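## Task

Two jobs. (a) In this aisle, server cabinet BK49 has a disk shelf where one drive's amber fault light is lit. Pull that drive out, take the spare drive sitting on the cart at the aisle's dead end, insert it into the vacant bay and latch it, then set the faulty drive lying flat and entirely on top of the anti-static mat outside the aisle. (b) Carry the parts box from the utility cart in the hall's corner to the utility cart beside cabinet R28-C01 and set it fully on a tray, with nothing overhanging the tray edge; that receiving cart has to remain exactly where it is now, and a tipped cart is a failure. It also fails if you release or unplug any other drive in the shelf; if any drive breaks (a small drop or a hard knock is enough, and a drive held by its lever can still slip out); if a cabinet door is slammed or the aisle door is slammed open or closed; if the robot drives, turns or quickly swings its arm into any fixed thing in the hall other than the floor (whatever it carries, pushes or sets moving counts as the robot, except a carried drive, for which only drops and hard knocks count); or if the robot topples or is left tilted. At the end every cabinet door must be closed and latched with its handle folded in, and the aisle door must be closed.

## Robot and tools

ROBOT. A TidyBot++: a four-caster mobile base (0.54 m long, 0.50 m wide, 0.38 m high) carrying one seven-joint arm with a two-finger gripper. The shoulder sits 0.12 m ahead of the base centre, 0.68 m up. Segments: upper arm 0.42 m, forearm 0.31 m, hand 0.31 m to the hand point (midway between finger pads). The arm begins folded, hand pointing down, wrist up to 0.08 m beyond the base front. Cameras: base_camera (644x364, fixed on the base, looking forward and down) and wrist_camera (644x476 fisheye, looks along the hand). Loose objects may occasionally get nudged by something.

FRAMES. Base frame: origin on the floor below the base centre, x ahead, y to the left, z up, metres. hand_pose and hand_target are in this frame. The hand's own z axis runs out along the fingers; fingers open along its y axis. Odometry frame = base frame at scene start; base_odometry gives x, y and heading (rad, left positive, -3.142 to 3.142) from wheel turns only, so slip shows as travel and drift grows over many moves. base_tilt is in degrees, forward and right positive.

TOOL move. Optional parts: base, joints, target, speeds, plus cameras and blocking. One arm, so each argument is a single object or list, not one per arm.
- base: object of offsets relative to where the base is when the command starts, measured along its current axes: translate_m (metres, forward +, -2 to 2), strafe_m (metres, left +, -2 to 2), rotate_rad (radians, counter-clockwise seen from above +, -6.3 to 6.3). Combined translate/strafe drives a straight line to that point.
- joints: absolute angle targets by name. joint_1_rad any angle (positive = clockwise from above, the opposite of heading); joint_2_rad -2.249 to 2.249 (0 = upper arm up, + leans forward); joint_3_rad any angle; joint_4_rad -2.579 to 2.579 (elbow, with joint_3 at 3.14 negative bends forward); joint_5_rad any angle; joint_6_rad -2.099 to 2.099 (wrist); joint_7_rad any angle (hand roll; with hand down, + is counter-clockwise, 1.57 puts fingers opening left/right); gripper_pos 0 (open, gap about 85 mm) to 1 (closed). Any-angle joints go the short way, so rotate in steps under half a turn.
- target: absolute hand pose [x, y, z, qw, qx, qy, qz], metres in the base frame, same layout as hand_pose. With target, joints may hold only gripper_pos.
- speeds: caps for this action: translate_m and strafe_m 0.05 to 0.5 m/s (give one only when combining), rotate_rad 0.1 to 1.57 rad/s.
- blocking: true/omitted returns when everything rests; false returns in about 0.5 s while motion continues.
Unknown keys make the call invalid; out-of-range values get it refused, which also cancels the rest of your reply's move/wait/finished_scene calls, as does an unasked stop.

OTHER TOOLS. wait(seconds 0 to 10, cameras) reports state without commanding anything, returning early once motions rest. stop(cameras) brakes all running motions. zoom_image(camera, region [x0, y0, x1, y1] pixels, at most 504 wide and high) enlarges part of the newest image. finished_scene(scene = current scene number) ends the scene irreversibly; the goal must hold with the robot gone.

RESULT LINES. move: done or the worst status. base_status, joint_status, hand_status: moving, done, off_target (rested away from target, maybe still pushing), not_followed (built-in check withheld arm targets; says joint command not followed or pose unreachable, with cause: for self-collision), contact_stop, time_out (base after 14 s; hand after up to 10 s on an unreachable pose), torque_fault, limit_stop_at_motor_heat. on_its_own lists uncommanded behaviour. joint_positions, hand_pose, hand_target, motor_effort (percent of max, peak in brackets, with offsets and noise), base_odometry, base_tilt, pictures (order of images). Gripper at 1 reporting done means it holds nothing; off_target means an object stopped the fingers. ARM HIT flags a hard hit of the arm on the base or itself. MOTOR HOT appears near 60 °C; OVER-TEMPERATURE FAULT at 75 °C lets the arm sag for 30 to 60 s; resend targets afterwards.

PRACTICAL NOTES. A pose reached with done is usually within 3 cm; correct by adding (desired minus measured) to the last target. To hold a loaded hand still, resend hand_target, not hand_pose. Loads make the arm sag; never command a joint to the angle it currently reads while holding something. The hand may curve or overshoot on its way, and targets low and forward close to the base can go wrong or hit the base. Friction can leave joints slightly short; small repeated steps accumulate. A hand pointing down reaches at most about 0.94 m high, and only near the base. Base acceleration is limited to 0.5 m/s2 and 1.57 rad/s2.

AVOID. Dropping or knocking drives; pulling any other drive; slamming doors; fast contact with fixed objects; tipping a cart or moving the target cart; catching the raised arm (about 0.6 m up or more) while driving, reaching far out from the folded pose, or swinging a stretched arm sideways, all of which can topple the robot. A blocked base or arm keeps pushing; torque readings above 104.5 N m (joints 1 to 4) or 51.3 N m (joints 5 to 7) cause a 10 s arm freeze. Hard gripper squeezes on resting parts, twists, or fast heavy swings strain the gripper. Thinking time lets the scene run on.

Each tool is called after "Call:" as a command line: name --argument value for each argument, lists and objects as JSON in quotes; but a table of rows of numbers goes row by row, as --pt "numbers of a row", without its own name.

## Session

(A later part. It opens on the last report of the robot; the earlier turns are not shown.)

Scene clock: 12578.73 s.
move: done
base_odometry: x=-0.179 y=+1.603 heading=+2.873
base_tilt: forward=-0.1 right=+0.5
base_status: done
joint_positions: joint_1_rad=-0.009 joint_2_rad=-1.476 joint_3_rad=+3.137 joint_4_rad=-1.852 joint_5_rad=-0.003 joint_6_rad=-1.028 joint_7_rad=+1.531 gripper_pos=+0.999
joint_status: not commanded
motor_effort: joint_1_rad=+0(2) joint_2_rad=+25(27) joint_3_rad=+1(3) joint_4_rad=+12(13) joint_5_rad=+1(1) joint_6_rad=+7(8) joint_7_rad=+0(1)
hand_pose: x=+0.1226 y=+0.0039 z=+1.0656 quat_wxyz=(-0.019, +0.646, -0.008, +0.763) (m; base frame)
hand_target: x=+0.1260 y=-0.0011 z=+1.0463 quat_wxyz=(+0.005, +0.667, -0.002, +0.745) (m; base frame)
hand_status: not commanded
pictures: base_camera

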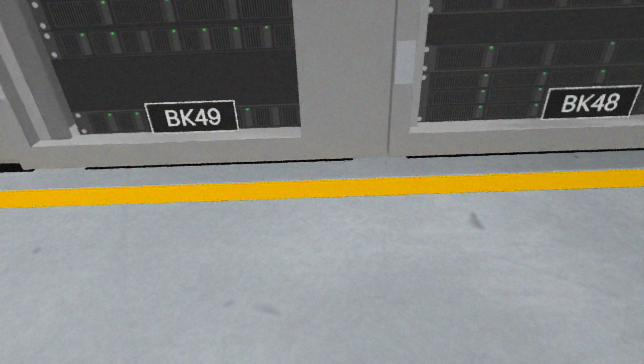

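Call:
move --joints '{"joint_1_rad": -0.13, "joint_2_rad": -0.291, "joint_4_rad": -1.275, "joint_6_rad": -0.53, "joint_7_rad": 0.2, "gripper_pos": 0.5}' --cameras '["wrist_camera"]'

Scene clock: 12629.43 s.
move: done
base_odometry: x=-0.179 y=+1.603 heading=+2.873
base_tilt: forward=-0.1 right=+0.6
base_status: not commanded
joint_positions: joint_1_rad=-0.114 joint_2_rad=-0.302 joint_3_rad=+3.137 joint_4_rad=-1.295 joint_5_rad=-0.003 joint_6_rad=-0.600 joint_7_rad=+0.243 gripper_pos=+0.500
joint_status: all done
motor_effort: joint_1_rad=-1(1) joint_2_rad=-9(27) joint_3_rad=+0(2) joint_4_rad=+20(21) joint_5_rad=+1(1) joint_6_rad=+8(9) joint_7_rad=+0(1)
hand_pose: x=+0.5649 y=+0.0556 z=+1.2484 quat_wxyz=(-0.464, +0.588, -0.406, +0.524) (m; base frame)
hand_target: x=+0.5669 y=+0.0591 z=+1.2766 quat_wxyz=(-0.492, +0.560, -0.398, +0.535) (m; base frame)
hand_status: not commanded
pictures: wrist_camera
camera_calibration:
wrist_camera: T_world_to_cam=[[0.0587341, -0.243477, -0.968127, 1.19624], [-0.171789, 0.952868, -0.250062, 0.404077], [0.983381, 0.181, 0.0141392, -0.443655], [0, 0, 0, 1]] pos_world=[0.435438, -0.0134719, 1.26543]

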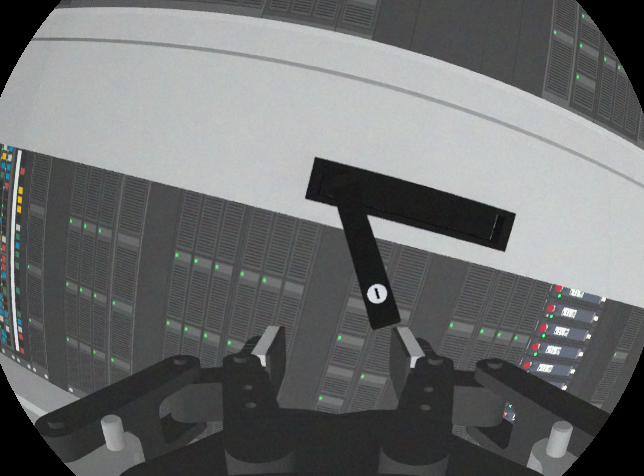

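Call:
move --joints '{"joint_1_rad": -0.091, "joint_2_rad": -0.248, "joint_4_rad": -1.3615, "joint_6_rad": -0.413, "joint_7_rad": 0.6, "gripper_pos": 0.5}' --cameras '["wrist_camera"]'

Scene clock: 12677.30 s.
move: done
base_odometry: x=-0.179 y=+1.603 heading=+2.873
base_tilt: forward=-0.1 right=+0.5
base_status: not commanded
joint_positions: joint_1_rad=-0.102 joint_2_rad=-0.261 joint_3_rad=+3.137 joint_4_rad=-1.343 joint_5_rad=-0.003 joint_6_rad=-0.481 joint_7_rad=+0.564 gripper_pos=+0.500
joint_status: all done
motor_effort: joint_1_rad=+0(1) joint_2_rad=-11(13) joint_3_rad=+0(1) joint_4_rad=+20(21) joint_5_rad=+1(1) joint_6_rad=+8(9) joint_7_rad=+0(1)
hand_pose: x=+0.5963 y=+0.0531 z=+1.2382 quat_wxyz=(-0.376, +0.634, -0.307, +0.602) (m; base frame)
hand_target: x=+0.6066 y=+0.0454 z=+1.2423 quat_wxyz=(-0.362, +0.627, -0.292, +0.626) (m; base frame)
hand_status: not commanded
pictures: wrist_camera
camera_calibration:
wrist_camera: T_world_to_cam=[[0.114288, -0.53219, -0.838876, 1.00605], [-0.136376, 0.82801, -0.543876, 0.7586], [0.984043, 0.17656, 0.0220537, -0.483859], [0, 0, 0, 1]] pos_world=[0.464613, -0.00729006, 1.2672]

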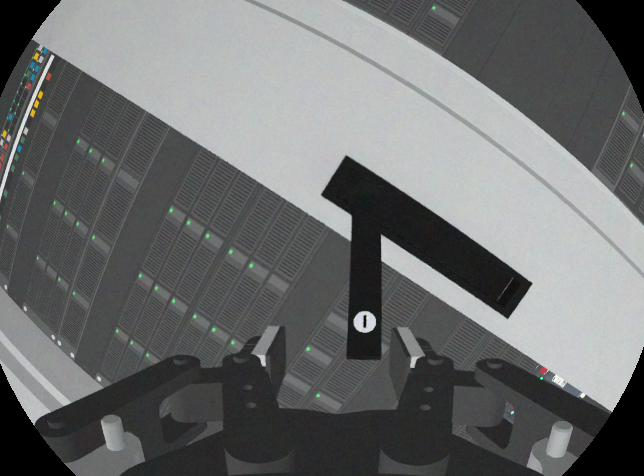

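Call:
move --joints '{"joint_1_rad": -0.078, "joint_4_rad": -1.379, "joint_6_rad": -0.397}' --cameras '[]'

Call:
move --base '{"translate_m": 0.06}' --speeds '{"translate_m": 0.05}' --cameras '["wrist_camera"]'

Scene clock: 12717.90 s.
move: done
base_odometry: x=-0.179 y=+1.603 heading=+2.873
base_tilt: forward=-0.1 right=+0.5
base_status: not commanded
joint_positions: joint_1_rad=-0.090 joint_2_rad=-0.261 joint_3_rad=+3.137 joint_4_rad=-1.359 joint_5_rad=-0.003 joint_6_rad=-0.463 joint_7_rad=+0.564 gripper_pos=+0.500
joint_status: all done
motor_effort: joint_1_rad=+0(1) joint_2_rad=-11(12) joint_3_rad=+0(1) joint_4_rad=+21(21) joint_5_rad=+1(1) joint_6_rad=+7(8) joint_7_rad=+0(1)
hand_pose: x=+0.5994 y=+0.0477 z=+1.2343 quat_wxyz=(-0.373, +0.632, -0.310, +0.605) (m; base frame)
hand_target: x=+0.6096 y=+0.0393 z=+1.2368 quat_wxyz=(-0.357, +0.625, -0.296, +0.627) (m; base frame)
hand_status: not commanded
pictures: none
No camera images: "cameras" was empty.

Scene clock: 12719.57 s.
move: done
base_odometry: x=-0.237 y=+1.619 heading=+2.873
base_tilt: forward=-0.1 right=+0.5
base_status: done
joint_positions: joint_1_rad=-0.090 joint_2_rad=-0.256 joint_3_rad=+3.137 joint_4_rad=-1.359 joint_5_rad=-0.003 joint_6_rad=-0.462 joint_7_rad=+0.564 gripper_pos=+0.500
joint_status: not commanded
motor_effort: joint_1_rad=+0(1) joint_2_rad=-11(14) joint_3_rad=+1(1) joint_4_rad=+21(22) joint_5_rad=+1(1) joint_6_rad=+8(8) joint_7_rad=+0(1)
hand_pose: x=+0.6017 y=+0.0479 z=+1.2322 quat_wxyz=(-0.372, +0.633, -0.311, +0.604) (m; base frame)
hand_target: x=+0.6096 y=+0.0393 z=+1.2368 quat_wxyz=(-0.357, +0.625, -0.296, +0.627) (m; base frame)
hand_status: not commanded
pictures: wrist_camera
camera_calibration:
wrist_camera: T_world_to_cam=[[0.106025, -0.533609, -0.839059, 1.00285], [-0.127796, 0.829505, -0.543682, 0.754954], [0.986117, 0.164872, 0.0197553, -0.486035], [0, 0, 0, 1]] pos_world=[0.46944, -0.0109739, 1.26151]

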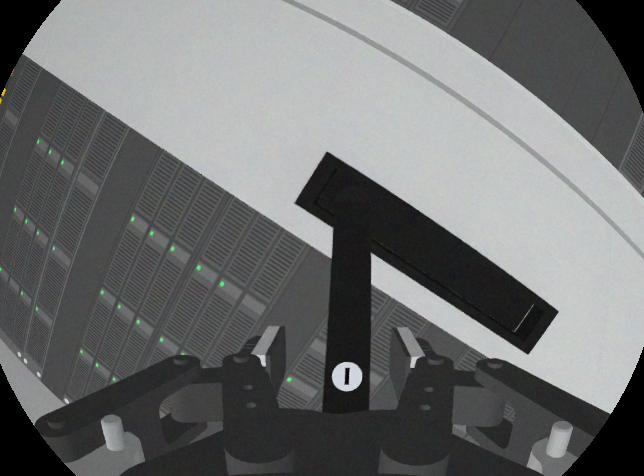

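Call:
move --base '{"translate_m": 0.018}' --speeds '{"translate_m": 0.05}' --cameras '["wrist_camera"]'

Scene clock: 12730.63 s.
move: done
base_odometry: x=-0.255 y=+1.623 heading=+2.873
base_tilt: forward=-0.1 right=+0.5
base_status: done
joint_positions: joint_1_rad=-0.090 joint_2_rad=-0.254 joint_3_rad=+3.137 joint_4_rad=-1.360 joint_5_rad=-0.003 joint_6_rad=-0.462 joint_7_rad=+0.564 gripper_pos=+0.500
joint_status: not commanded
motor_effort: joint_1_rad=-1(1) joint_2_rad=-11(14) joint_3_rad=+0(1) joint_4_rad=+20(21) joint_5_rad=+1(1) joint_6_rad=+7(8) joint_7_rad=+0(1)
hand_pose: x=+0.6029 y=+0.0480 z=+1.2311 quat_wxyz=(-0.371, +0.634, -0.311, +0.603) (m; base frame)
hand_target: x=+0.6096 y=+0.0393 z=+1.2368 quat_wxyz=(-0.357, +0.625, -0.296, +0.627) (m; base frame)
hand_status: not commanded
pictures: wrist_camera
camera_calibration:
wrist_camera: T_world_to_cam=[[0.104174, -0.533774, -0.839186, 1.00313], [-0.128981, 0.8294, -0.543561, 0.755008], [0.98616, 0.164864, 0.0175547, -0.484561], [0, 0, 0, 1]] pos_world=[0.470738, -0.0108741, 1.26071]

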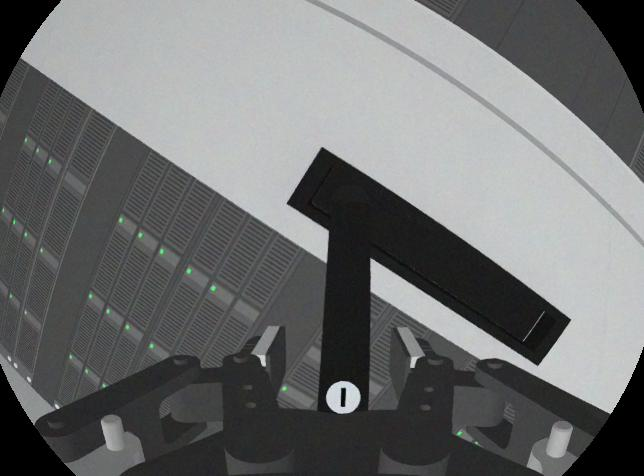

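Call:
move --joints '{"joint_1_rad": -0.058, "joint_2_rad": -0.2836, "joint_4_rad": -1.439, "joint_6_rad": -0.3615, "joint_7_rad": 0.82, "gripper_pos": 0.6}' --cameras '[]'

Call:
move --joints '{"joint_1_rad": -0.0325, "joint_2_rad": -0.2928, "joint_4_rad": -1.4776, "joint_6_rad": -0.332, "joint_7_rad": 1.085}' --cameras '["wrist_camera"]'

Scene clock: 12755.93 s.
move: done
base_odometry: x=-0.255 y=+1.623 heading=+2.873
base_tilt: forward=+0.0 right=+0.5
base_status: not commanded
joint_positions: joint_1_rad=-0.077 joint_2_rad=-0.266 joint_3_rad=+3.137 joint_4_rad=-1.409 joint_5_rad=-0.003 joint_6_rad=-0.416 joint_7_rad=+0.783 gripper_pos=+0.600
joint_status: all done
motor_effort: joint_1_rad=+2(2) joint_2_rad=-10(12) joint_3_rad=+2(3) joint_4_rad=+20(21) joint_5_rad=+2(2) joint_6_rad=+6(8) joint_7_rad=+0(1)
hand_pose: x=+0.6040 y=+0.0418 z=+1.2218 quat_wxyz=(-0.300, +0.660, -0.243, +0.645) (m; base frame)
hand_target: x=+0.5988 y=+0.0290 z=+1.2294 quat_wxyz=(-0.281, +0.648, -0.231, +0.669) (m; base frame)
hand_status: not commanded
pictures: none
No camera images: "cameras" was empty.

Scene clock: 12756.97 s.
move: done
base_odometry: x=-0.255 y=+1.623 heading=+2.873
base_tilt: forward=-0.1 right=+0.5
base_status: not commanded
joint_positions: joint_1_rad=-0.062 joint_2_rad=-0.277 joint_3_rad=+3.136 joint_4_rad=-1.440 joint_5_rad=-0.003 joint_6_rad=-0.376 joint_7_rad=+1.056 gripper_pos=+0.600
joint_status: all done
motor_effort: joint_1_rad=+3(3) joint_2_rad=-9(11) joint_3_rad=+4(4) joint_4_rad=+19(20) joint_5_rad=+2(2) joint_6_rad=+5(7) joint_7_rad=+0(1)
hand_pose: x=+0.6022 y=+0.0354 z=+1.2209 quat_wxyz=(-0.207, +0.679, -0.154, +0.687) (m; base frame)
hand_target: x=+0.5993 y=+0.0168 z=+1.2198 quat_wxyz=(-0.182, +0.671, -0.152, +0.703) (m; base frame)
hand_status: not commanded
pictures: wrist_camera
camera_calibration:
wrist_camera: T_world_to_cam=[[0.125462, -0.866936, -0.48237, 0.551291], [-0.0568685, 0.479128, -0.875901, 1.1345], [0.990467, 0.137324, 0.0108108, -0.47501], [0, 0, 0, 1]] pos_world=[0.465834, -0.000406269, 1.26477]

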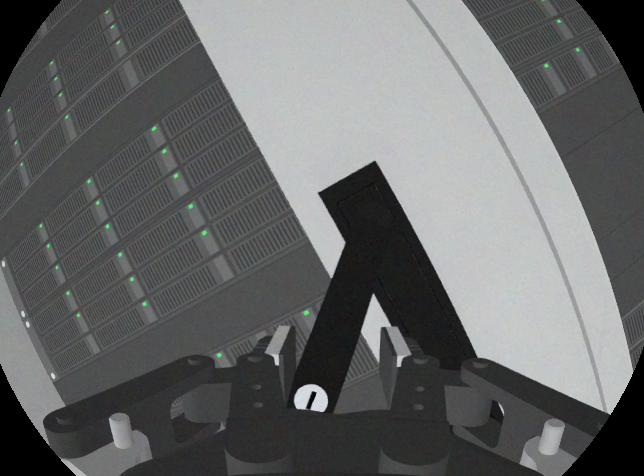

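Call:
move --joints '{"joint_1_rad": -0.01, "joint_2_rad": -0.2986, "joint_4_rad": -1.515, "joint_6_rad": -0.315, "joint_7_rad": 1.085}' --cameras '["wrist_camera"]'

Scene clock: 12774.40 s.
move: done
base_odometry: x=-0.255 y=+1.623 heading=+2.873
base_tilt: forward=-0.1 right=+0.5
base_status: not commanded
joint_positions: joint_1_rad=-0.038 joint_2_rad=-0.286 joint_3_rad=+3.135 joint_4_rad=-1.478 joint_5_rad=-0.003 joint_6_rad=-0.361 joint_7_rad=+1.056 gripper_pos=+0.600
joint_status: all done
motor_effort: joint_1_rad=+2(4) joint_2_rad=-9(10) joint_3_rad=+4(5) joint_4_rad=+19(19) joint_5_rad=+2(2) joint_6_rad=+6(6) joint_7_rad=+0(1)
hand_pose: x=+0.6028 y=+0.0243 z=+1.2074 quat_wxyz=(-0.198, +0.681, -0.163, +0.685) (m; base frame)
hand_target: x=+0.6010 y=+0.0061 z=+1.2053 quat_wxyz=(-0.172, +0.674, -0.160, +0.700) (m; base frame)
hand_status: not commanded
pictures: wrist_camera
camera_calibration:
wrist_camera: T_world_to_cam=[[0.0990019, -0.869956, -0.48309, 0.551912], [-0.0572199, 0.479694, -0.875568, 1.12785], [0.993441, 0.114325, -0.00228811, -0.45926], [0, 0, 0, 1]] pos_world=[0.466143, -0.00838134, 1.25309]

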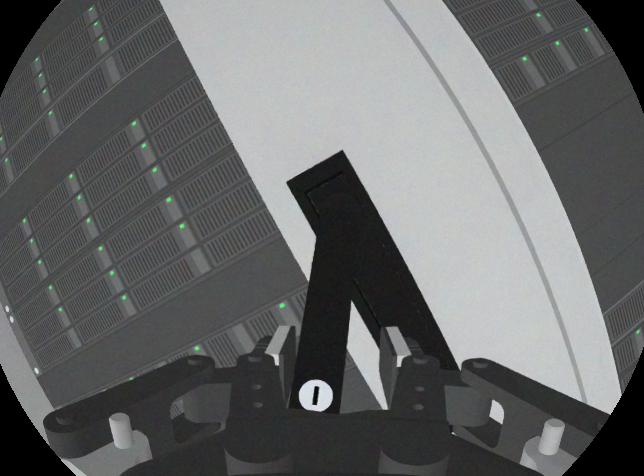

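Call:
move --joints '{"joint_1_rad": 0.012, "joint_2_rad": -0.3046, "joint_4_rad": -1.535, "joint_6_rad": -0.3, "joint_7_rad": 1.2}' --cameras '[]'

Call:
move --joints '{"joint_1_rad": 0.035, "joint_2_rad": -0.308, "joint_4_rad": -1.54, "joint_6_rad": -0.295, "joint_7_rad": 1.35}' --cameras '["wrist_camera"]'

Scene clock: 12780.43 s.
move: done
base_odometry: x=-0.255 y=+1.623 heading=+2.873
base_tilt: forward=-0.1 right=+0.5
base_status: not commanded
joint_positions: joint_1_rad=-0.018 joint_2_rad=-0.292 joint_3_rad=+3.134 joint_4_rad=-1.499 joint_5_rad=-0.003 joint_6_rad=-0.346 joint_7_rad=+1.175 gripper_pos=+0.600
joint_status: all done
motor_effort: joint_1_rad=+3(4) joint_2_rad=-8(10) joint_3_rad=+4(6) joint_4_rad=+18(19) joint_5_rad=+2(3) joint_6_rad=+5(6) joint_7_rad=+0(2)
hand_pose: x=+0.6025 y=+0.0152 z=+1.2023 quat_wxyz=(-0.150, +0.689, -0.129, +0.698) (m; base frame)
hand_target: x=+0.6001 y=-0.0045 z=+1.2007 quat_wxyz=(-0.124, +0.681, -0.129, +0.710) (m; base frame)
hand_status: not commanded
pictures: none
No camera images: "cameras" was empty.

Scene clock: 12781.37 s.
move: done
base_odometry: x=-0.255 y=+1.623 heading=+2.873
base_tilt: forward=-0.1 right=+0.5
base_status: not commanded
joint_positions: joint_1_rad=+0.002 joint_2_rad=-0.294 joint_3_rad=+3.132 joint_4_rad=-1.504 joint_5_rad=-0.003 joint_6_rad=-0.345 joint_7_rad=+1.327 gripper_pos=+0.600
joint_status: all done
motor_effort: joint_1_rad=+4(5) joint_2_rad=-9(9) joint_3_rad=+5(6) joint_4_rad=+19(20) joint_5_rad=+2(3) joint_6_rad=+6(6) joint_7_rad=+0(1)
hand_pose: x=+0.6021 y=+0.0065 z=+1.2003 quat_wxyz=(-0.090, +0.697, -0.083, +0.707) (m; base frame)
hand_target: x=+0.5987 y=-0.0155 z=+1.2009 quat_wxyz=(-0.062, +0.686, -0.085, +0.720) (m; base frame)
hand_status: not commanded
pictures: wrist_camera
camera_calibration:
wrist_camera: T_world_to_cam=[[0.0617991, -0.971074, -0.230642, 0.253181], [-0.0377254, 0.228646, -0.972778, 1.23675], [0.997375, 0.0688179, -0.0225041, -0.434444], [0, 0, 0, 1]] pos_world=[0.464314, -0.00702097, 1.2517]

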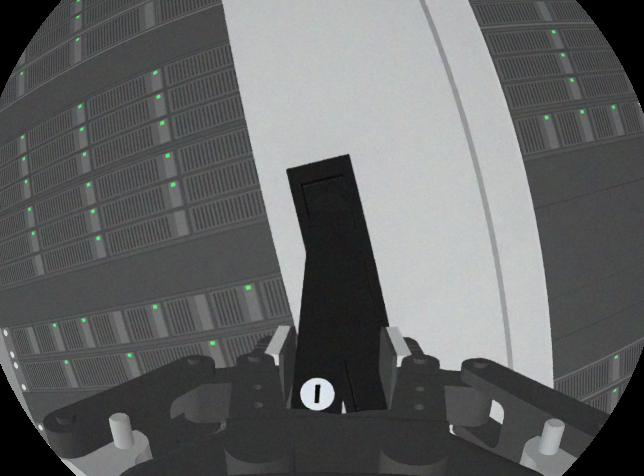

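Call:
move --joints '{"joint_1_rad": 0.06, "joint_2_rad": -0.308, "joint_4_rad": -1.54, "joint_6_rad": -0.295, "joint_7_rad": 1.55}' --cameras '[]'

Call:
move --joints '{"joint_1_rad": 0.085, "joint_2_rad": -0.308, "joint_4_rad": -1.54, "joint_6_rad": -0.295, "joint_7_rad": 1.6}' --cameras '["wrist_camera"]'

Scene clock: 12789.97 s.
move: done
base_odometry: x=-0.255 y=+1.623 heading=+2.873
base_tilt: forward=-0.1 right=+0.5
base_status: not commanded
joint_positions: joint_1_rad=+0.026 joint_2_rad=-0.295 joint_3_rad=+3.131 joint_4_rad=-1.506 joint_5_rad=-0.003 joint_6_rad=-0.345 joint_7_rad=+1.527 gripper_pos=+0.600
joint_status: all done
motor_effort: joint_1_rad=+3(5) joint_2_rad=-8(9) joint_3_rad=+5(7) joint_4_rad=+19(20) joint_5_rad=+3(3) joint_6_rad=+6(7) joint_7_rad=+0(1)
hand_pose: x=+0.6018 y=-0.0039 z=+1.2000 quat_wxyz=(-0.011, +0.701, -0.020, +0.712) (m; base frame)
hand_target: x=+0.5981 y=-0.0275 z=+1.2009 quat_wxyz=(+0.019, +0.691, -0.025, +0.722) (m; base frame)
hand_status: not commanded
pictures: none
No camera images: "cameras" was empty.

Scene clock: 12790.60 s.
move: off_target
base_odometry: x=-0.255 y=+1.623 heading=+2.873
base_tilt: forward=-0.1 right=+0.5
base_status: not commanded
joint_positions: joint_1_rad=+0.044 joint_2_rad=-0.296 joint_3_rad=+3.125 joint_4_rad=-1.507 joint_5_rad=-0.003 joint_6_rad=-0.344 joint_7_rad=+1.569 gripper_pos=+0.600
joint_status: joint_1_rad off_target (ended at +0.044, target +0.085); the others done
motor_effort: joint_1_rad=+4(7) joint_2_rad=-10(10) joint_3_rad=+6(9) joint_4_rad=+19(20) joint_5_rad=+3(4) joint_6_rad=+5(7) joint_7_rad=+1(1)
hand_pose: x=+0.6015 y=-0.0095 z=+1.1995 quat_wxyz=(+0.010, +0.702, -0.010, +0.712) (m; base frame)
hand_target: x=+0.5973 y=-0.0394 z=+1.2009 quat_wxyz=(+0.046, +0.691, -0.016, +0.721) (m; base frame)
hand_status: not commanded
pictures: wrist_camera
camera_calibration:
wrist_camera: T_world_to_cam=[[0.022972, -0.999673, 0.0111999, -0.0294412], [-0.0361787, -0.0120268, -0.999273, 1.26822], [0.999081, 0.0225501, -0.0364432, -0.417461], [0, 0, 0, 1]] pos_world=[0.463636, -0.00476524, 1.25241]

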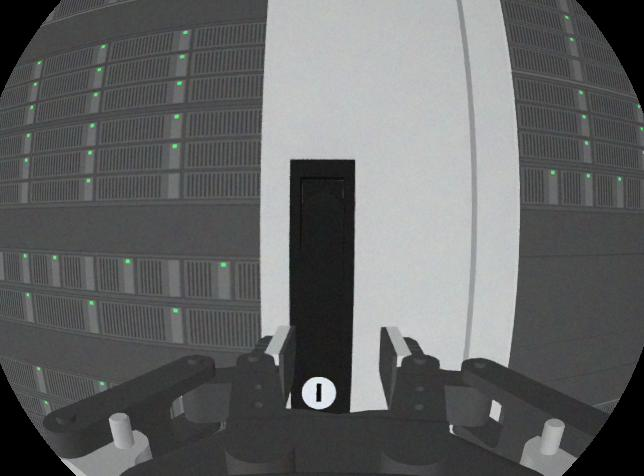

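Call:
move --joints '{"joint_1_rad": 0.05, "gripper_pos": 0.45}' --cameras '[]'

Call:
move --base '{"translate_m": -0.13}' --speeds '{"translate_m": 0.1}' --cameras '["wrist_camera"]'

Scene clock: 12797.53 s.
move: done
base_odometry: x=-0.255 y=+1.623 heading=+2.873
base_tilt: forward=-0.1 right=+0.5
base_status: not commanded
joint_positions: joint_1_rad=+0.048 joint_2_rad=-0.296 joint_3_rad=+3.131 joint_4_rad=-1.518 joint_5_rad=-0.003 joint_6_rad=-0.344 joint_7_rad=+1.569 gripper_pos=+0.450
joint_status: all done
motor_effort: joint_1_rad=+0(4) joint_2_rad=-11(11) joint_3_rad=+0(6) joint_4_rad=+21(22) joint_5_rad=+1(2) joint_6_rad=+7(8) joint_7_rad=+0(1)
hand_pose: x=+0.6026 y=-0.0148 z=+1.1931 quat_wxyz=(+0.012, +0.705, -0.013, +0.709) (m; base frame)
hand_target: x=+0.5984 y=-0.0227 z=+1.2009 quat_wxyz=(+0.033, +0.691, -0.004, +0.722) (m; base frame)
hand_status: not commanded
pictures: none
No camera images: "cameras" was empty.

Scene clock: 12799.33 s.
move: done
base_odometry: x=-0.129 y=+1.589 heading=+2.873
base_tilt: forward=-0.1 right=+0.5
base_status: done
joint_positions: joint_1_rad=+0.048 joint_2_rad=-0.301 joint_3_rad=+3.131 joint_4_rad=-1.519 joint_5_rad=-0.003 joint_6_rad=-0.344 joint_7_rad=+1.569 gripper_pos=+0.450
joint_status: not commanded
motor_effort: joint_1_rad=+0(1) joint_2_rad=-10(16) joint_3_rad=+1(2) joint_4_rad=+22(22) joint_5_rad=+1(1) joint_6_rad=+7(8) joint_7_rad=+0(1)
hand_pose: x=+0.6001 y=-0.0147 z=+1.1949 quat_wxyz=(+0.012, +0.704, -0.013, +0.710) (m; base frame)
hand_target: x=+0.5984 y=-0.0227 z=+1.2009 quat_wxyz=(+0.033, +0.691, -0.004, +0.722) (m; base frame)
hand_status: not commanded
pictures: wrist_camera
camera_calibration:
wrist_camera: T_world_to_cam=[[0.0138732, -0.999862, 0.00917636, -0.0267232], [-0.0428191, -0.00976289, -0.999035, 1.26714], [0.998987, 0.0134669, -0.0429486, -0.408307], [0, 0, 0, 1]] pos_world=[0.462521, -0.00884993, 1.24862]

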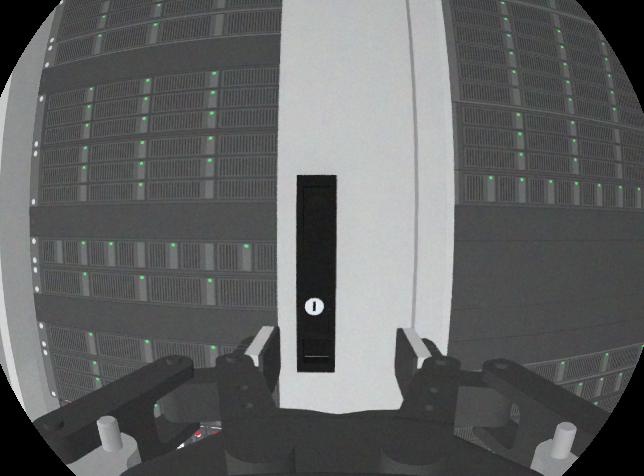

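Call:
move --joints '{"joint_1_rad": -0.011, "gripper_pos": 1.0}' --cameras '[]'

Call:
move --base '{"translate_m": 0.1}' --speeds '{"translate_m": 0.1}' --cameras '["wrist_camera"]'

Scene clock: 12818.17 s.
move: done
base_odometry: x=-0.129 y=+1.589 heading=+2.873
base_tilt: forward=-0.1 right=+0.6
base_status: not commanded
joint_positions: joint_1_rad=-0.003 joint_2_rad=-0.301 joint_3_rad=+3.131 joint_4_rad=-1.519 joint_5_rad=-0.003 joint_6_rad=-0.344 joint_7_rad=+1.569 gripper_pos=+0.999
joint_status: all done
motor_effort: joint_1_rad=-1(2) joint_2_rad=-11(11) joint_3_rad=+0(2) joint_4_rad=+21(22) joint_5_rad=+1(1) joint_6_rad=+7(8) joint_7_rad=+0(0)
hand_pose: x=+0.6002 y=+0.0096 z=+1.1949 quat_wxyz=(-0.006, +0.704, +0.004, +0.710) (m; base frame)
hand_target: x=+0.5989 y=+0.0066 z=+1.2009 quat_wxyz=(+0.011, +0.691, +0.017, +0.722) (m; base frame)
hand_status: not commanded
pictures: none
No camera images: "cameras" was empty.

Scene clock: 12819.67 s.
move: done
base_odometry: x=-0.226 y=+1.615 heading=+2.873
base_tilt: forward=-0.1 right=+0.5
base_status: done
joint_positions: joint_1_rad=-0.003 joint_2_rad=-0.303 joint_3_rad=+3.131 joint_4_rad=-1.520 joint_5_rad=-0.003 joint_6_rad=-0.344 joint_7_rad=+1.569 gripper_pos=+0.999
joint_status: not commanded
motor_effort: joint_1_rad=-1(1) joint_2_rad=-10(14) joint_3_rad=+1(1) joint_4_rad=+22(22) joint_5_rad=+1(1) joint_6_rad=+7(8) joint_7_rad=+0(1)
hand_pose: x=+0.5995 y=+0.0096 z=+1.1951 quat_wxyz=(-0.006, +0.704, +0.004, +0.710) (m; base frame)
hand_target: x=+0.5989 y=+0.0066 z=+1.2009 quat_wxyz=(+0.011, +0.691, +0.017, +0.722) (m; base frame)
hand_status: not commanded
pictures: wrist_camera
camera_calibration:
wrist_camera: T_world_to_cam=[[0.0643981, -0.997882, 0.00921499, -0.0327701], [-0.0414684, -0.0119021, -0.999069, 1.26691], [0.997062, 0.063956, -0.042147, -0.408355], [0, 0, 0, 1]] pos_world=[0.461802, 0.008495, 1.24882]

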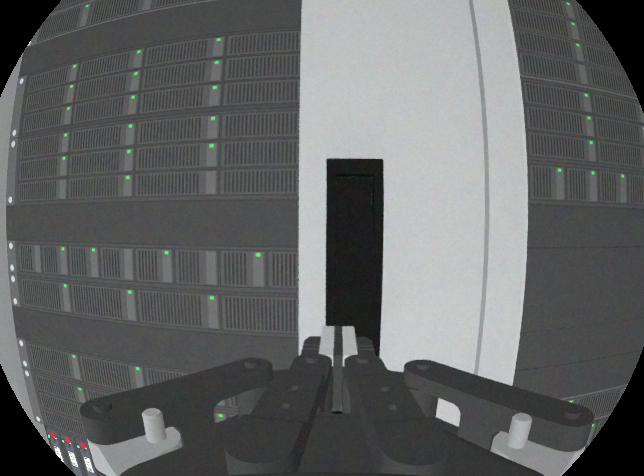

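Call:
move --joints '{"joint_1_rad": 0.028}' --cameras '["wrist_camera"]'

Scene clock: 12830.00 s.
move: done
base_odometry: x=-0.226 y=+1.615 heading=+2.873
base_tilt: forward=-0.1 right=+0.5
base_status: not commanded
joint_positions: joint_1_rad=+0.022 joint_2_rad=-0.303 joint_3_rad=+3.131 joint_4_rad=-1.520 joint_5_rad=-0.003 joint_6_rad=-0.344 joint_7_rad=+1.569 gripper_pos=+0.999
joint_status: all done
motor_effort: joint_1_rad=+0(2) joint_2_rad=-11(11) joint_3_rad=+0(2) joint_4_rad=+22(22) joint_5_rad=+1(1) joint_6_rad=+8(8) joint_7_rad=+0(0)
hand_pose: x=+0.5995 y=-0.0022 z=+1.1951 quat_wxyz=(+0.003, +0.704, -0.004, +0.710) (m; base frame)
hand_target: x=+0.5988 y=-0.0121 z=+1.2009 quat_wxyz=(+0.025, +0.691, +0.004, +0.722) (m; base frame)
hand_status: not commanded
pictures: wrist_camera
camera_calibration:
wrist_camera: T_world_to_cam=[[0.0397819, -0.999166, 0.0091773, -0.0298145], [-0.0417518, -0.0108388, -0.999069, 1.26694], [0.998336, 0.0393617, -0.0421482, -0.408509], [0, 0, 0, 1]] pos_world=[0.461912, 0.0000220457, 1.24882]

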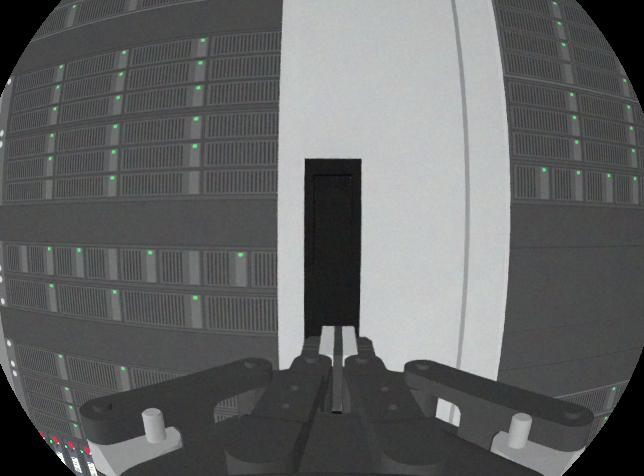

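Call:
move --base '{"translate_m": 0.03}' --speeds '{"translate_m": 0.05}' --cameras '[]'

Call:
move --base '{"translate_m": 0.02}' --speeds '{"translate_m": 0.05}' --cameras '["wrist_camera"]'

Scene clock: 12840.57 s.
move: done
base_odometry: x=-0.255 y=+1.624 heading=+2.873
base_tilt: forward=-0.1 right=+0.5
base_status: done
joint_positions: joint_1_rad=+0.022 joint_2_rad=-0.312 joint_3_rad=+3.131 joint_4_rad=-1.520 joint_5_rad=-0.003 joint_6_rad=-0.344 joint_7_rad=+1.569 gripper_pos=+0.999
joint_status: not commanded
motor_effort: joint_1_rad=+0(1) joint_2_rad=-8(12) joint_3_rad=+1(2) joint_4_rad=+20(22) joint_5_rad=+1(1) joint_6_rad=+7(8) joint_7_rad=+0(1)
hand_pose: x=+0.5951 y=-0.0021 z=+1.1992 quat_wxyz=(+0.003, +0.701, -0.004, +0.713) (m; base frame)
hand_target: x=+0.5988 y=-0.0121 z=+1.2009 quat_wxyz=(+0.025, +0.691, +0.004, +0.722) (m; base frame)
hand_status: not commanded
pictures: none
No camera images: "cameras" was empty.

Scene clock: 12841.43 s.
move: done
base_odometry: x=-0.274 y=+1.629 heading=+2.872
base_tilt: forward=-0.1 right=+0.5
base_status: done
joint_positions: joint_1_rad=+0.022 joint_2_rad=-0.319 joint_3_rad=+3.131 joint_4_rad=-1.521 joint_5_rad=-0.003 joint_6_rad=-0.344 joint_7_rad=+1.569 gripper_pos=+0.999
joint_status: not commanded
motor_effort: joint_1_rad=+0(1) joint_2_rad=-7(9) joint_3_rad=+0(2) joint_4_rad=+20(21) joint_5_rad=+1(1) joint_6_rad=+6(7) joint_7_rad=+0(0)
hand_pose: x=+0.5913 y=-0.0021 z=+1.2027 quat_wxyz=(+0.003, +0.698, -0.004, +0.716) (m; base frame)
hand_target: x=+0.5988 y=-0.0121 z=+1.2009 quat_wxyz=(+0.025, +0.691, +0.004, +0.722) (m; base frame)
hand_status: not commanded
pictures: wrist_camera
camera_calibration:
wrist_camera: T_world_to_cam=[[0.0395338, -0.999166, 0.0102226, -0.0304986], [-0.0256248, -0.011241, -0.999608, 1.26522], [0.99889, 0.0392564, -0.0260479, -0.419598], [0, 0, 0, 1]] pos_world=[0.452759, 0.000220972, 1.2541]

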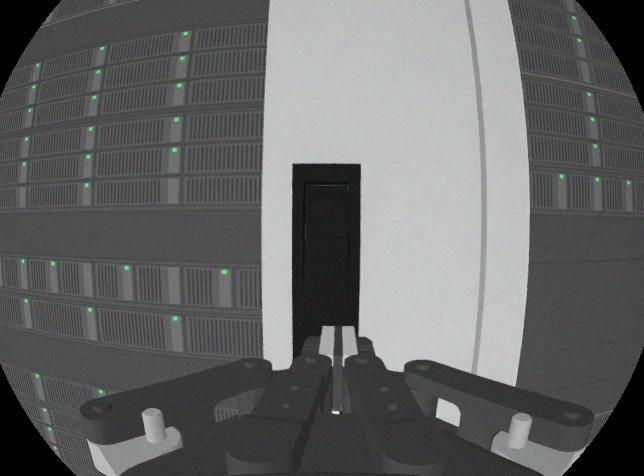

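Call:
move --base '{"translate_m": 0.025}' --speeds '{"translate_m": 0.05}' --cameras '[]'

Call:
move --base '{"translate_m": 0.025}' --speeds '{"translate_m": 0.05}' --cameras '["wrist_camera"]'

Scene clock: 12852.00 s.
move: done
base_odometry: x=-0.298 y=+1.636 heading=+2.872
base_tilt: forward=-0.1 right=+0.5
base_status: done
joint_positions: joint_1_rad=+0.022 joint_2_rad=-0.324 joint_3_rad=+3.131 joint_4_rad=-1.521 joint_5_rad=-0.003 joint_6_rad=-0.343 joint_7_rad=+1.569 gripper_pos=+0.999
joint_status: not commanded
motor_effort: joint_1_rad=-1(1) joint_2_rad=-6(10) joint_3_rad=+0(2) joint_4_rad=+20(22) joint_5_rad=+1(1) joint_6_rad=+7(8) joint_7_rad=+0(0)
hand_pose: x=+0.5889 y=-0.0020 z=+1.2048 quat_wxyz=(+0.003, +0.696, -0.004, +0.718) (m; base frame)
hand_target: x=+0.5988 y=-0.0121 z=+1.2009 quat_wxyz=(+0.025, +0.691, +0.004, +0.722) (m; base frame)
hand_status: not commanded
pictures: none
No camera images: "cameras" was empty.

Scene clock: 12852.93 s.
move: done
base_odometry: x=-0.323 y=+1.643 heading=+2.872
base_tilt: forward=-0.1 right=+0.5
base_status: done
joint_positions: joint_1_rad=+0.022 joint_2_rad=-0.342 joint_3_rad=+3.131 joint_4_rad=-1.535 joint_5_rad=-0.003 joint_6_rad=-0.343 joint_7_rad=+1.569 gripper_pos=+0.999
joint_status: not commanded
motor_effort: joint_1_rad=+0(2) joint_2_rad=-2(6) joint_3_rad=+2(3) joint_4_rad=+23(26) joint_5_rad=+1(2) joint_6_rad=+10(15) joint_7_rad=+0(0)
hand_pose: x=+0.5810 y=-0.0020 z=+1.2053 quat_wxyz=(+0.003, +0.694, -0.004, +0.719) (m; base frame)
hand_target: x=+0.5988 y=-0.0121 z=+1.2009 quat_wxyz=(+0.025, +0.691, +0.004, +0.722) (m; base frame)
hand_status: not commanded
pictures: wrist_camera
camera_calibration:
wrist_camera: T_world_to_cam=[[0.0391363, -0.999174, 0.0109121, -0.0306756], [-0.0158099, -0.0115383, -0.999808, 1.26204], [0.999109, 0.0389563, -0.0162484, -0.42121], [0, 0, 0, 1]] pos_world=[0.441988, 0.000320393, 1.25529]

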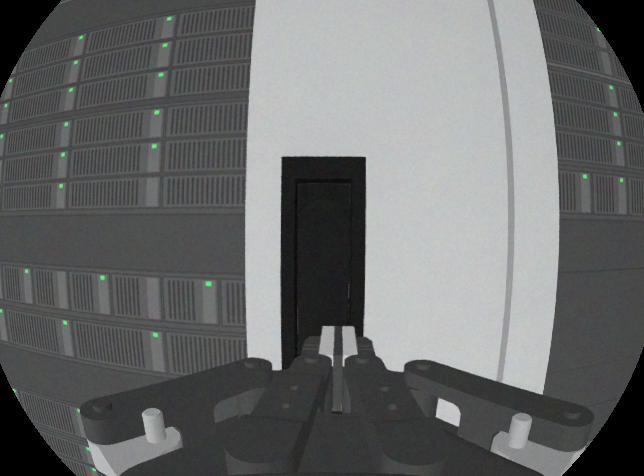

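Call:
move --base '{"translate_m": 0.015}' --speeds '{"translate_m": 0.05}' --cameras '[]'

Call:
move --base '{"translate_m": -0.15}' --speeds '{"translate_m": 0.1}' --cameras '["wrist_camera"]'

Scene clock: 12860.73 s.
move: done
base_odometry: x=-0.337 y=+1.647 heading=+2.872
base_tilt: forward=-0.1 right=+0.5
base_status: done
joint_positions: joint_1_rad=+0.022 joint_2_rad=-0.374 joint_3_rad=+3.131 joint_4_rad=-1.556 joint_5_rad=-0.003 joint_6_rad=-0.349 joint_7_rad=+1.569 gripper_pos=+0.999
joint_status: not commanded
motor_effort: joint_1_rad=-1(1) joint_2_rad=+5(9) joint_3_rad=+1(3) joint_4_rad=+26(29) joint_5_rad=+1(1) joint_6_rad=+15(19) joint_7_rad=+0(0)
hand_pose: x=+0.5671 y=-0.0017 z=+1.2050 quat_wxyz=(+0.004, +0.693, -0.004, +0.721) (m; base frame)
hand_target: x=+0.5988 y=-0.0121 z=+1.2009 quat_wxyz=(+0.025, +0.691, +0.004, +0.722) (m; base frame)
hand_status: not commanded
pictures: none
No camera images: "cameras" was empty.

Scene clock: 12862.80 s.
move: done
base_odometry: x=-0.192 y=+1.607 heading=+2.872
base_tilt: forward=-0.1 right=+0.5
base_status: done
joint_positions: joint_1_rad=+0.022 joint_2_rad=-0.312 joint_3_rad=+3.131 joint_4_rad=-1.542 joint_5_rad=-0.003 joint_6_rad=-0.328 joint_7_rad=+1.569 gripper_pos=+0.999
joint_status: not commanded
motor_effort: joint_1_rad=+0(1) joint_2_rad=-9(12) joint_3_rad=+0(2) joint_4_rad=+22(25) joint_5_rad=+1(1) joint_6_rad=+8(14) joint_7_rad=+0(0)
hand_pose: x=+0.5972 y=-0.0024 z=+1.1914 quat_wxyz=(+0.003, +0.703, -0.004, +0.712) (m; base frame)
hand_target: x=+0.5988 y=-0.0121 z=+1.2009 quat_wxyz=(+0.025, +0.691, +0.004, +0.722) (m; base frame)
hand_status: not commanded
pictures: wrist_camera
camera_calibration:
wrist_camera: T_world_to_cam=[[0.0393543, -0.999181, 0.00943322, -0.0298939], [-0.0382503, -0.01094, -0.999208, 1.2611], [0.998493, 0.0389623, -0.0386495, -0.410527], [0, 0, 0, 1]] pos_world=[0.459323, -0.0000778641, 1.24452]

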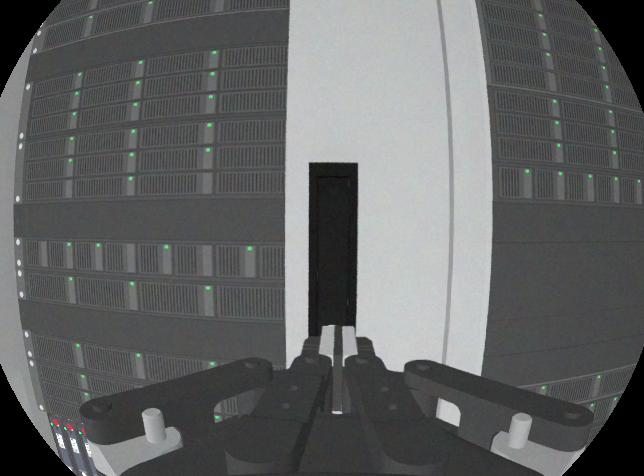

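Call:
move --base '{"translate_m": -0.1}' --speeds '{"translate_m": 0.1}' --joints '{"gripper_pos": 0.3}' --cameras '["wrist_camera"]'

Call:
zoom_image --camera "wrist_camera" --region '[260, 160, 440, 400]'

Scene clock: 12873.23 s.
move: done
base_odometry: x=-0.095 y=+1.581 heading=+2.872
base_tilt: forward=-0.1 right=+0.5
base_status: done
joint_positions: joint_1_rad=+0.022 joint_2_rad=-0.309 joint_3_rad=+3.131 joint_4_rad=-1.542 joint_5_rad=-0.003 joint_6_rad=-0.328 joint_7_rad=+1.569 gripper_pos=+0.300
joint_status: all done
motor_effort: joint_1_rad=-1(1) joint_2_rad=-10(14) joint_3_rad=+0(1) joint_4_rad=+22(23) joint_5_rad=+1(1) joint_6_rad=+8(8) joint_7_rad=+0(1)
hand_pose: x=+0.5986 y=-0.0024 z=+1.1900 quat_wxyz=(+0.003, +0.704, -0.004, +0.711) (m; base frame)
hand_target: x=+0.5988 y=-0.0121 z=+1.2009 quat_wxyz=(+0.025, +0.691, +0.004, +0.722) (m; base frame)
hand_status: not commanded
pictures: wrist_camera
camera_calibration:
wrist_camera: T_world_to_cam=[[0.0393733, -0.999182, 0.00922323, -0.0296954], [-0.041053, -0.0108402, -0.999098, 1.26142], [0.998381, 0.0389592, -0.0414463, -0.408622], [0, 0, 0, 1]] pos_world=[0.460915, -0.0000775692, 1.24362]

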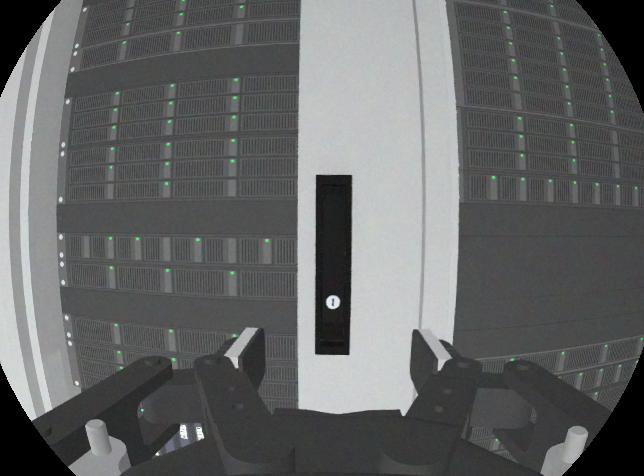

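Scaled by 2.100.

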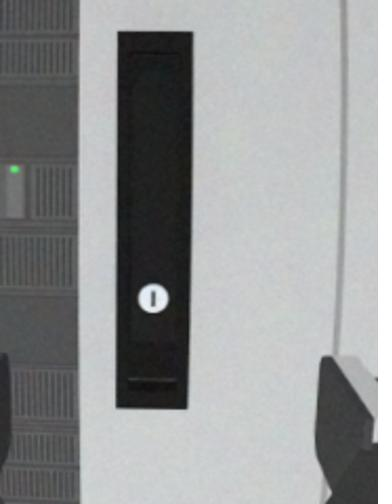

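Call:
move --base '{"strafe_m": 0.2}' --speeds '{"strafe_m": 0.15}' --cameras '["wrist_camera"]'

Call:
zoom_image --camera "wrist_camera" --region '[400, 160, 620, 400]'

Scene clock: 12903.20 s.
move: done
base_odometry: x=-0.148 y=+1.388 heading=+2.872
base_tilt: forward=-0.1 right=+0.5
base_status: done
joint_positions: joint_1_rad=+0.022 joint_2_rad=-0.309 joint_3_rad=+3.132 joint_4_rad=-1.542 joint_5_rad=-0.003 joint_6_rad=-0.328 joint_7_rad=+1.569 gripper_pos=+0.300
joint_status: not commanded
motor_effort: joint_1_rad=+0(2) joint_2_rad=-10(12) joint_3_rad=+1(3) joint_4_rad=+22(22) joint_5_rad=+1(1) joint_6_rad=+8(8) joint_7_rad=+0(1)
hand_pose: x=+0.5986 y=-0.0031 z=+1.1900 quat_wxyz=(+0.003, +0.703, -0.005, +0.711) (m; base frame)
hand_target: x=+0.5988 y=-0.0121 z=+1.2009 quat_wxyz=(+0.025, +0.691, +0.004, +0.722) (m; base frame)
hand_status: not commanded
pictures: wrist_camera
camera_calibration:
wrist_camera: T_world_to_cam=[[0.0382647, -0.999227, 0.00896121, -0.0293563], [-0.0409773, -0.0105293, -0.999105, 1.26139], [0.998427, 0.0378632, -0.0413486, -0.408747], [0, 0, 0, 1]] pos_world=[0.460915, -0.000575601, 1.24362]

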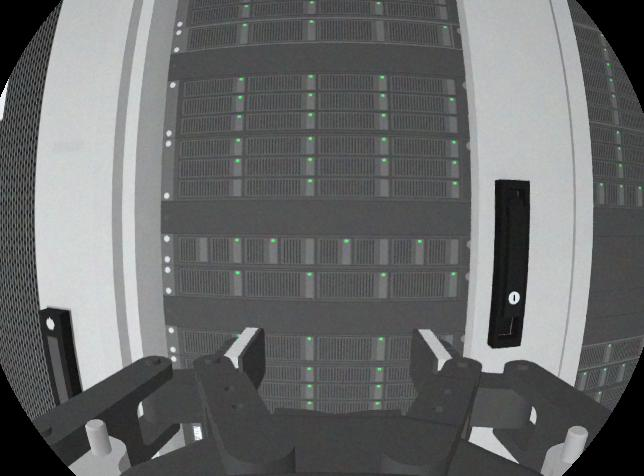

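Scaled by 2.100.

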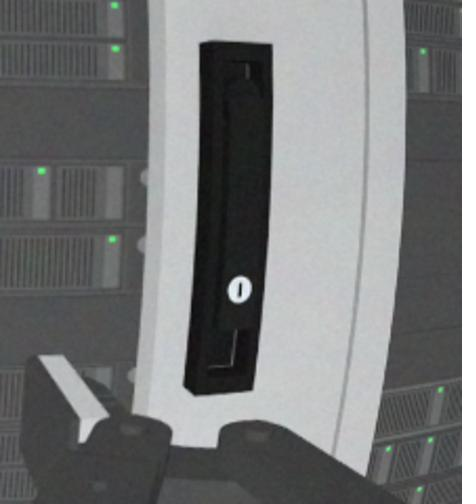

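Call:
move --base '{"strafe_m": -0.2}' --speeds '{"strafe_m": 0.15}' --joints '{"joint_2_rad": -0.322, "joint_4_rad": -1.6395, "joint_6_rad": -0.203, "gripper_pos": 1.0}' --cameras '["wrist_camera"]'

Scene clock: 12942.57 s.
move: done
base_odometry: x=-0.095 y=+1.581 heading=+2.872
base_tilt: forward=-0.1 right=+0.5
base_status: done
joint_positions: joint_1_rad=+0.022 joint_2_rad=-0.310 joint_3_rad=+3.133 joint_4_rad=-1.623 joint_5_rad=-0.003 joint_6_rad=-0.269 joint_7_rad=+1.569 gripper_pos=+0.999
joint_status: all done
motor_effort: joint_1_rad=+0(1) joint_2_rad=-10(12) joint_3_rad=+1(3) joint_4_rad=+22(24) joint_5_rad=+1(1) joint_6_rad=+7(9) joint_7_rad=+0(1)
hand_pose: x=+0.6059 y=-0.0040 z=+1.1588 quat_wxyz=(+0.004, +0.711, -0.006, +0.703) (m; base frame)
hand_target: x=+0.6009 y=-0.0119 z=+1.1754 quat_wxyz=(+0.025, +0.689, +0.004, +0.724) (m; base frame)
hand_status: not commanded
pictures: wrist_camera
camera_calibration:
wrist_camera: T_world_to_cam=[[0.0370092, -0.999288, 0.00739359, -0.0278307], [-0.0631271, -0.00972171, -0.997958, 1.24248], [0.997319, 0.0364669, -0.0634419, -0.391036], [0, 0, 0, 1]] pos_world=[0.469452, -0.00147189, 1.21534]

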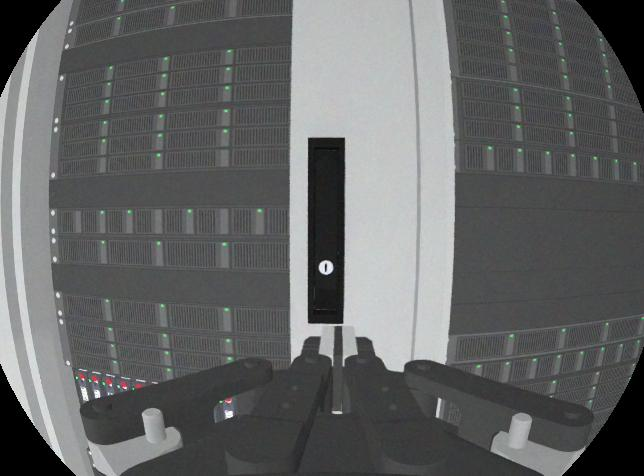

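Call:
move --base '{"translate_m": 0.17}' --speeds '{"translate_m": 0.1}' --joints '{"joint_1_rad": -0.013}' --cameras '["wrist_camera"]'

Scene clock: 12954.63 s.
move: done
base_odometry: x=-0.259 y=+1.626 heading=+2.872
base_tilt: forward=+0.0 right=+0.5
base_status: done
joint_positions: joint_1_rad=-0.006 joint_2_rad=-0.313 joint_3_rad=+3.133 joint_4_rad=-1.623 joint_5_rad=-0.003 joint_6_rad=-0.269 joint_7_rad=+1.569 gripper_pos=+0.999
joint_status: all done
motor_effort: joint_1_rad=+0(2) joint_2_rad=-11(15) joint_3_rad=+1(1) joint_4_rad=+22(23) joint_5_rad=+1(1) joint_6_rad=+7(8) joint_7_rad=+0(0)
hand_pose: x=+0.6043 y=+0.0097 z=+1.1605 quat_wxyz=(-0.006, +0.710, +0.004, +0.704) (m; base frame)
hand_target: x=+0.6010 y=+0.0079 z=+1.1754 quat_wxyz=(+0.010, +0.689, +0.018, +0.725) (m; base frame)
hand_status: not commanded
pictures: wrist_camera
camera_calibration:
wrist_camera: T_world_to_cam=[[0.0652273, -0.997841, 0.00765031, -0.0313269], [-0.0590203, -0.0115111, -0.99819, 1.24203], [0.996123, 0.0646578, -0.0596437, -0.39373], [0, 0, 0, 1]] pos_world=[0.467552, 0.00849546, 1.21654]

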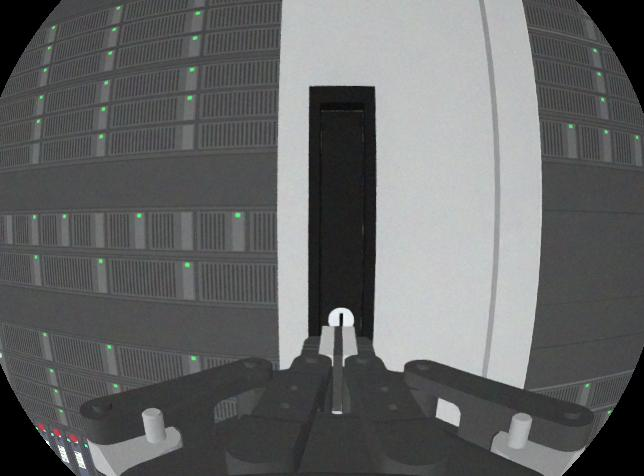

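Call:
move --base '{"translate_m": 0.025}' --speeds '{"translate_m": 0.05}' --cameras '[]'

Call:
move --base '{"translate_m": 0.015}' --speeds '{"translate_m": 0.05}' --cameras '[]'

Call:
move --base '{"translate_m": 0.012}' --speeds '{"translate_m": 0.05}' --cameras '["wrist_camera"]'

Scene clock: 12971.07 s.
move: done
base_odometry: x=-0.283 y=+1.633 heading=+2.872
base_tilt: forward=+0.0 right=+0.5
base_status: done
joint_positions: joint_1_rad=-0.006 joint_2_rad=-0.314 joint_3_rad=+3.133 joint_4_rad=-1.623 joint_5_rad=-0.003 joint_6_rad=-0.269 joint_7_rad=+1.569 gripper_pos=+0.999
joint_status: not commanded
motor_effort: joint_1_rad=-1(1) joint_2_rad=-10(14) joint_3_rad=+0(2) joint_4_rad=+22(23) joint_5_rad=+1(1) joint_6_rad=+7(8) joint_7_rad=+0(1)
hand_pose: x=+0.6039 y=+0.0097 z=+1.1610 quat_wxyz=(-0.006, +0.710, +0.004, +0.705) (m; base frame)
hand_target: x=+0.6010 y=+0.0079 z=+1.1754 quat_wxyz=(+0.010, +0.689, +0.018, +0.725) (m; base frame)
hand_status: not commanded
pictures: none
No camera images: "cameras" was empty.

Scene clock: 12971.87 s.
move: done
base_odometry: x=-0.298 y=+1.637 heading=+2.872
base_tilt: forward=-0.1 right=+0.6
base_status: done
joint_positions: joint_1_rad=-0.006 joint_2_rad=-0.315 joint_3_rad=+3.133 joint_4_rad=-1.623 joint_5_rad=-0.003 joint_6_rad=-0.268 joint_7_rad=+1.569 gripper_pos=+0.999
joint_status: not commanded
motor_effort: joint_1_rad=+0(1) joint_2_rad=-10(14) joint_3_rad=+0(1) joint_4_rad=+22(23) joint_5_rad=+1(1) joint_6_rad=+8(8) joint_7_rad=+0(0)
hand_pose: x=+0.6034 y=+0.0097 z=+1.1616 quat_wxyz=(-0.006, +0.709, +0.004, +0.705) (m; base frame)
hand_target: x=+0.6010 y=+0.0079 z=+1.1754 quat_wxyz=(+0.010, +0.689, +0.018, +0.725) (m; base frame)
hand_status: not commanded
pictures: none
No camera images: "cameras" was empty.

Scene clock: 12972.57 s.
move: done
base_odometry: x=-0.310 y=+1.640 heading=+2.871
base_tilt: forward=+0.0 right=+0.5
base_status: done
joint_positions: joint_1_rad=-0.006 joint_2_rad=-0.333 joint_3_rad=+3.133 joint_4_rad=-1.636 joint_5_rad=-0.003 joint_6_rad=-0.267 joint_7_rad=+1.569 gripper_pos=+0.999
joint_status: not commanded
motor_effort: joint_1_rad=+0(1) joint_2_rad=-7(11) joint_3_rad=+1(2) joint_4_rad=+24(28) joint_5_rad=+1(1) joint_6_rad=+9(14) joint_7_rad=+0(0)
hand_pose: x=+0.5956 y=+0.0097 z=+1.1630 quat_wxyz=(-0.006, +0.707, +0.004, +0.707) (m; base frame)
hand_target: x=+0.6010 y=+0.0079 z=+1.1754 quat_wxyz=(+0.010, +0.689, +0.018, +0.725) (m; base frame)
hand_status: not commanded
pictures: wrist_camera
camera_calibration:
wrist_camera: T_world_to_cam=[[0.0651562, -0.997841, 0.00825703, -0.0315437], [-0.0497054, -0.0115097, -0.998698, 1.23902], [0.996636, 0.0646609, -0.050348, -0.396069], [0, 0, 0, 1]] pos_world=[0.458378, 0.00839546, 1.21773]

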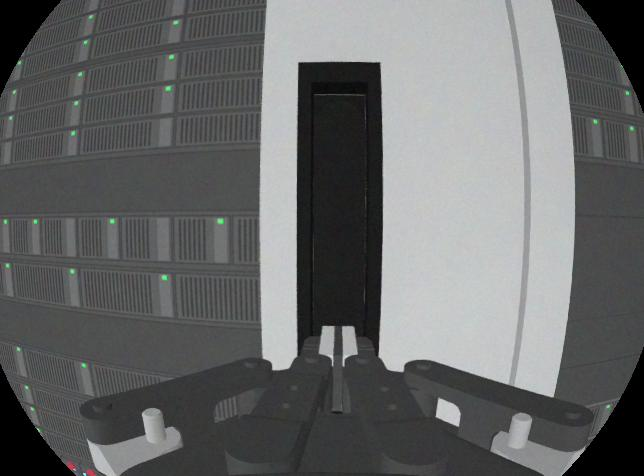

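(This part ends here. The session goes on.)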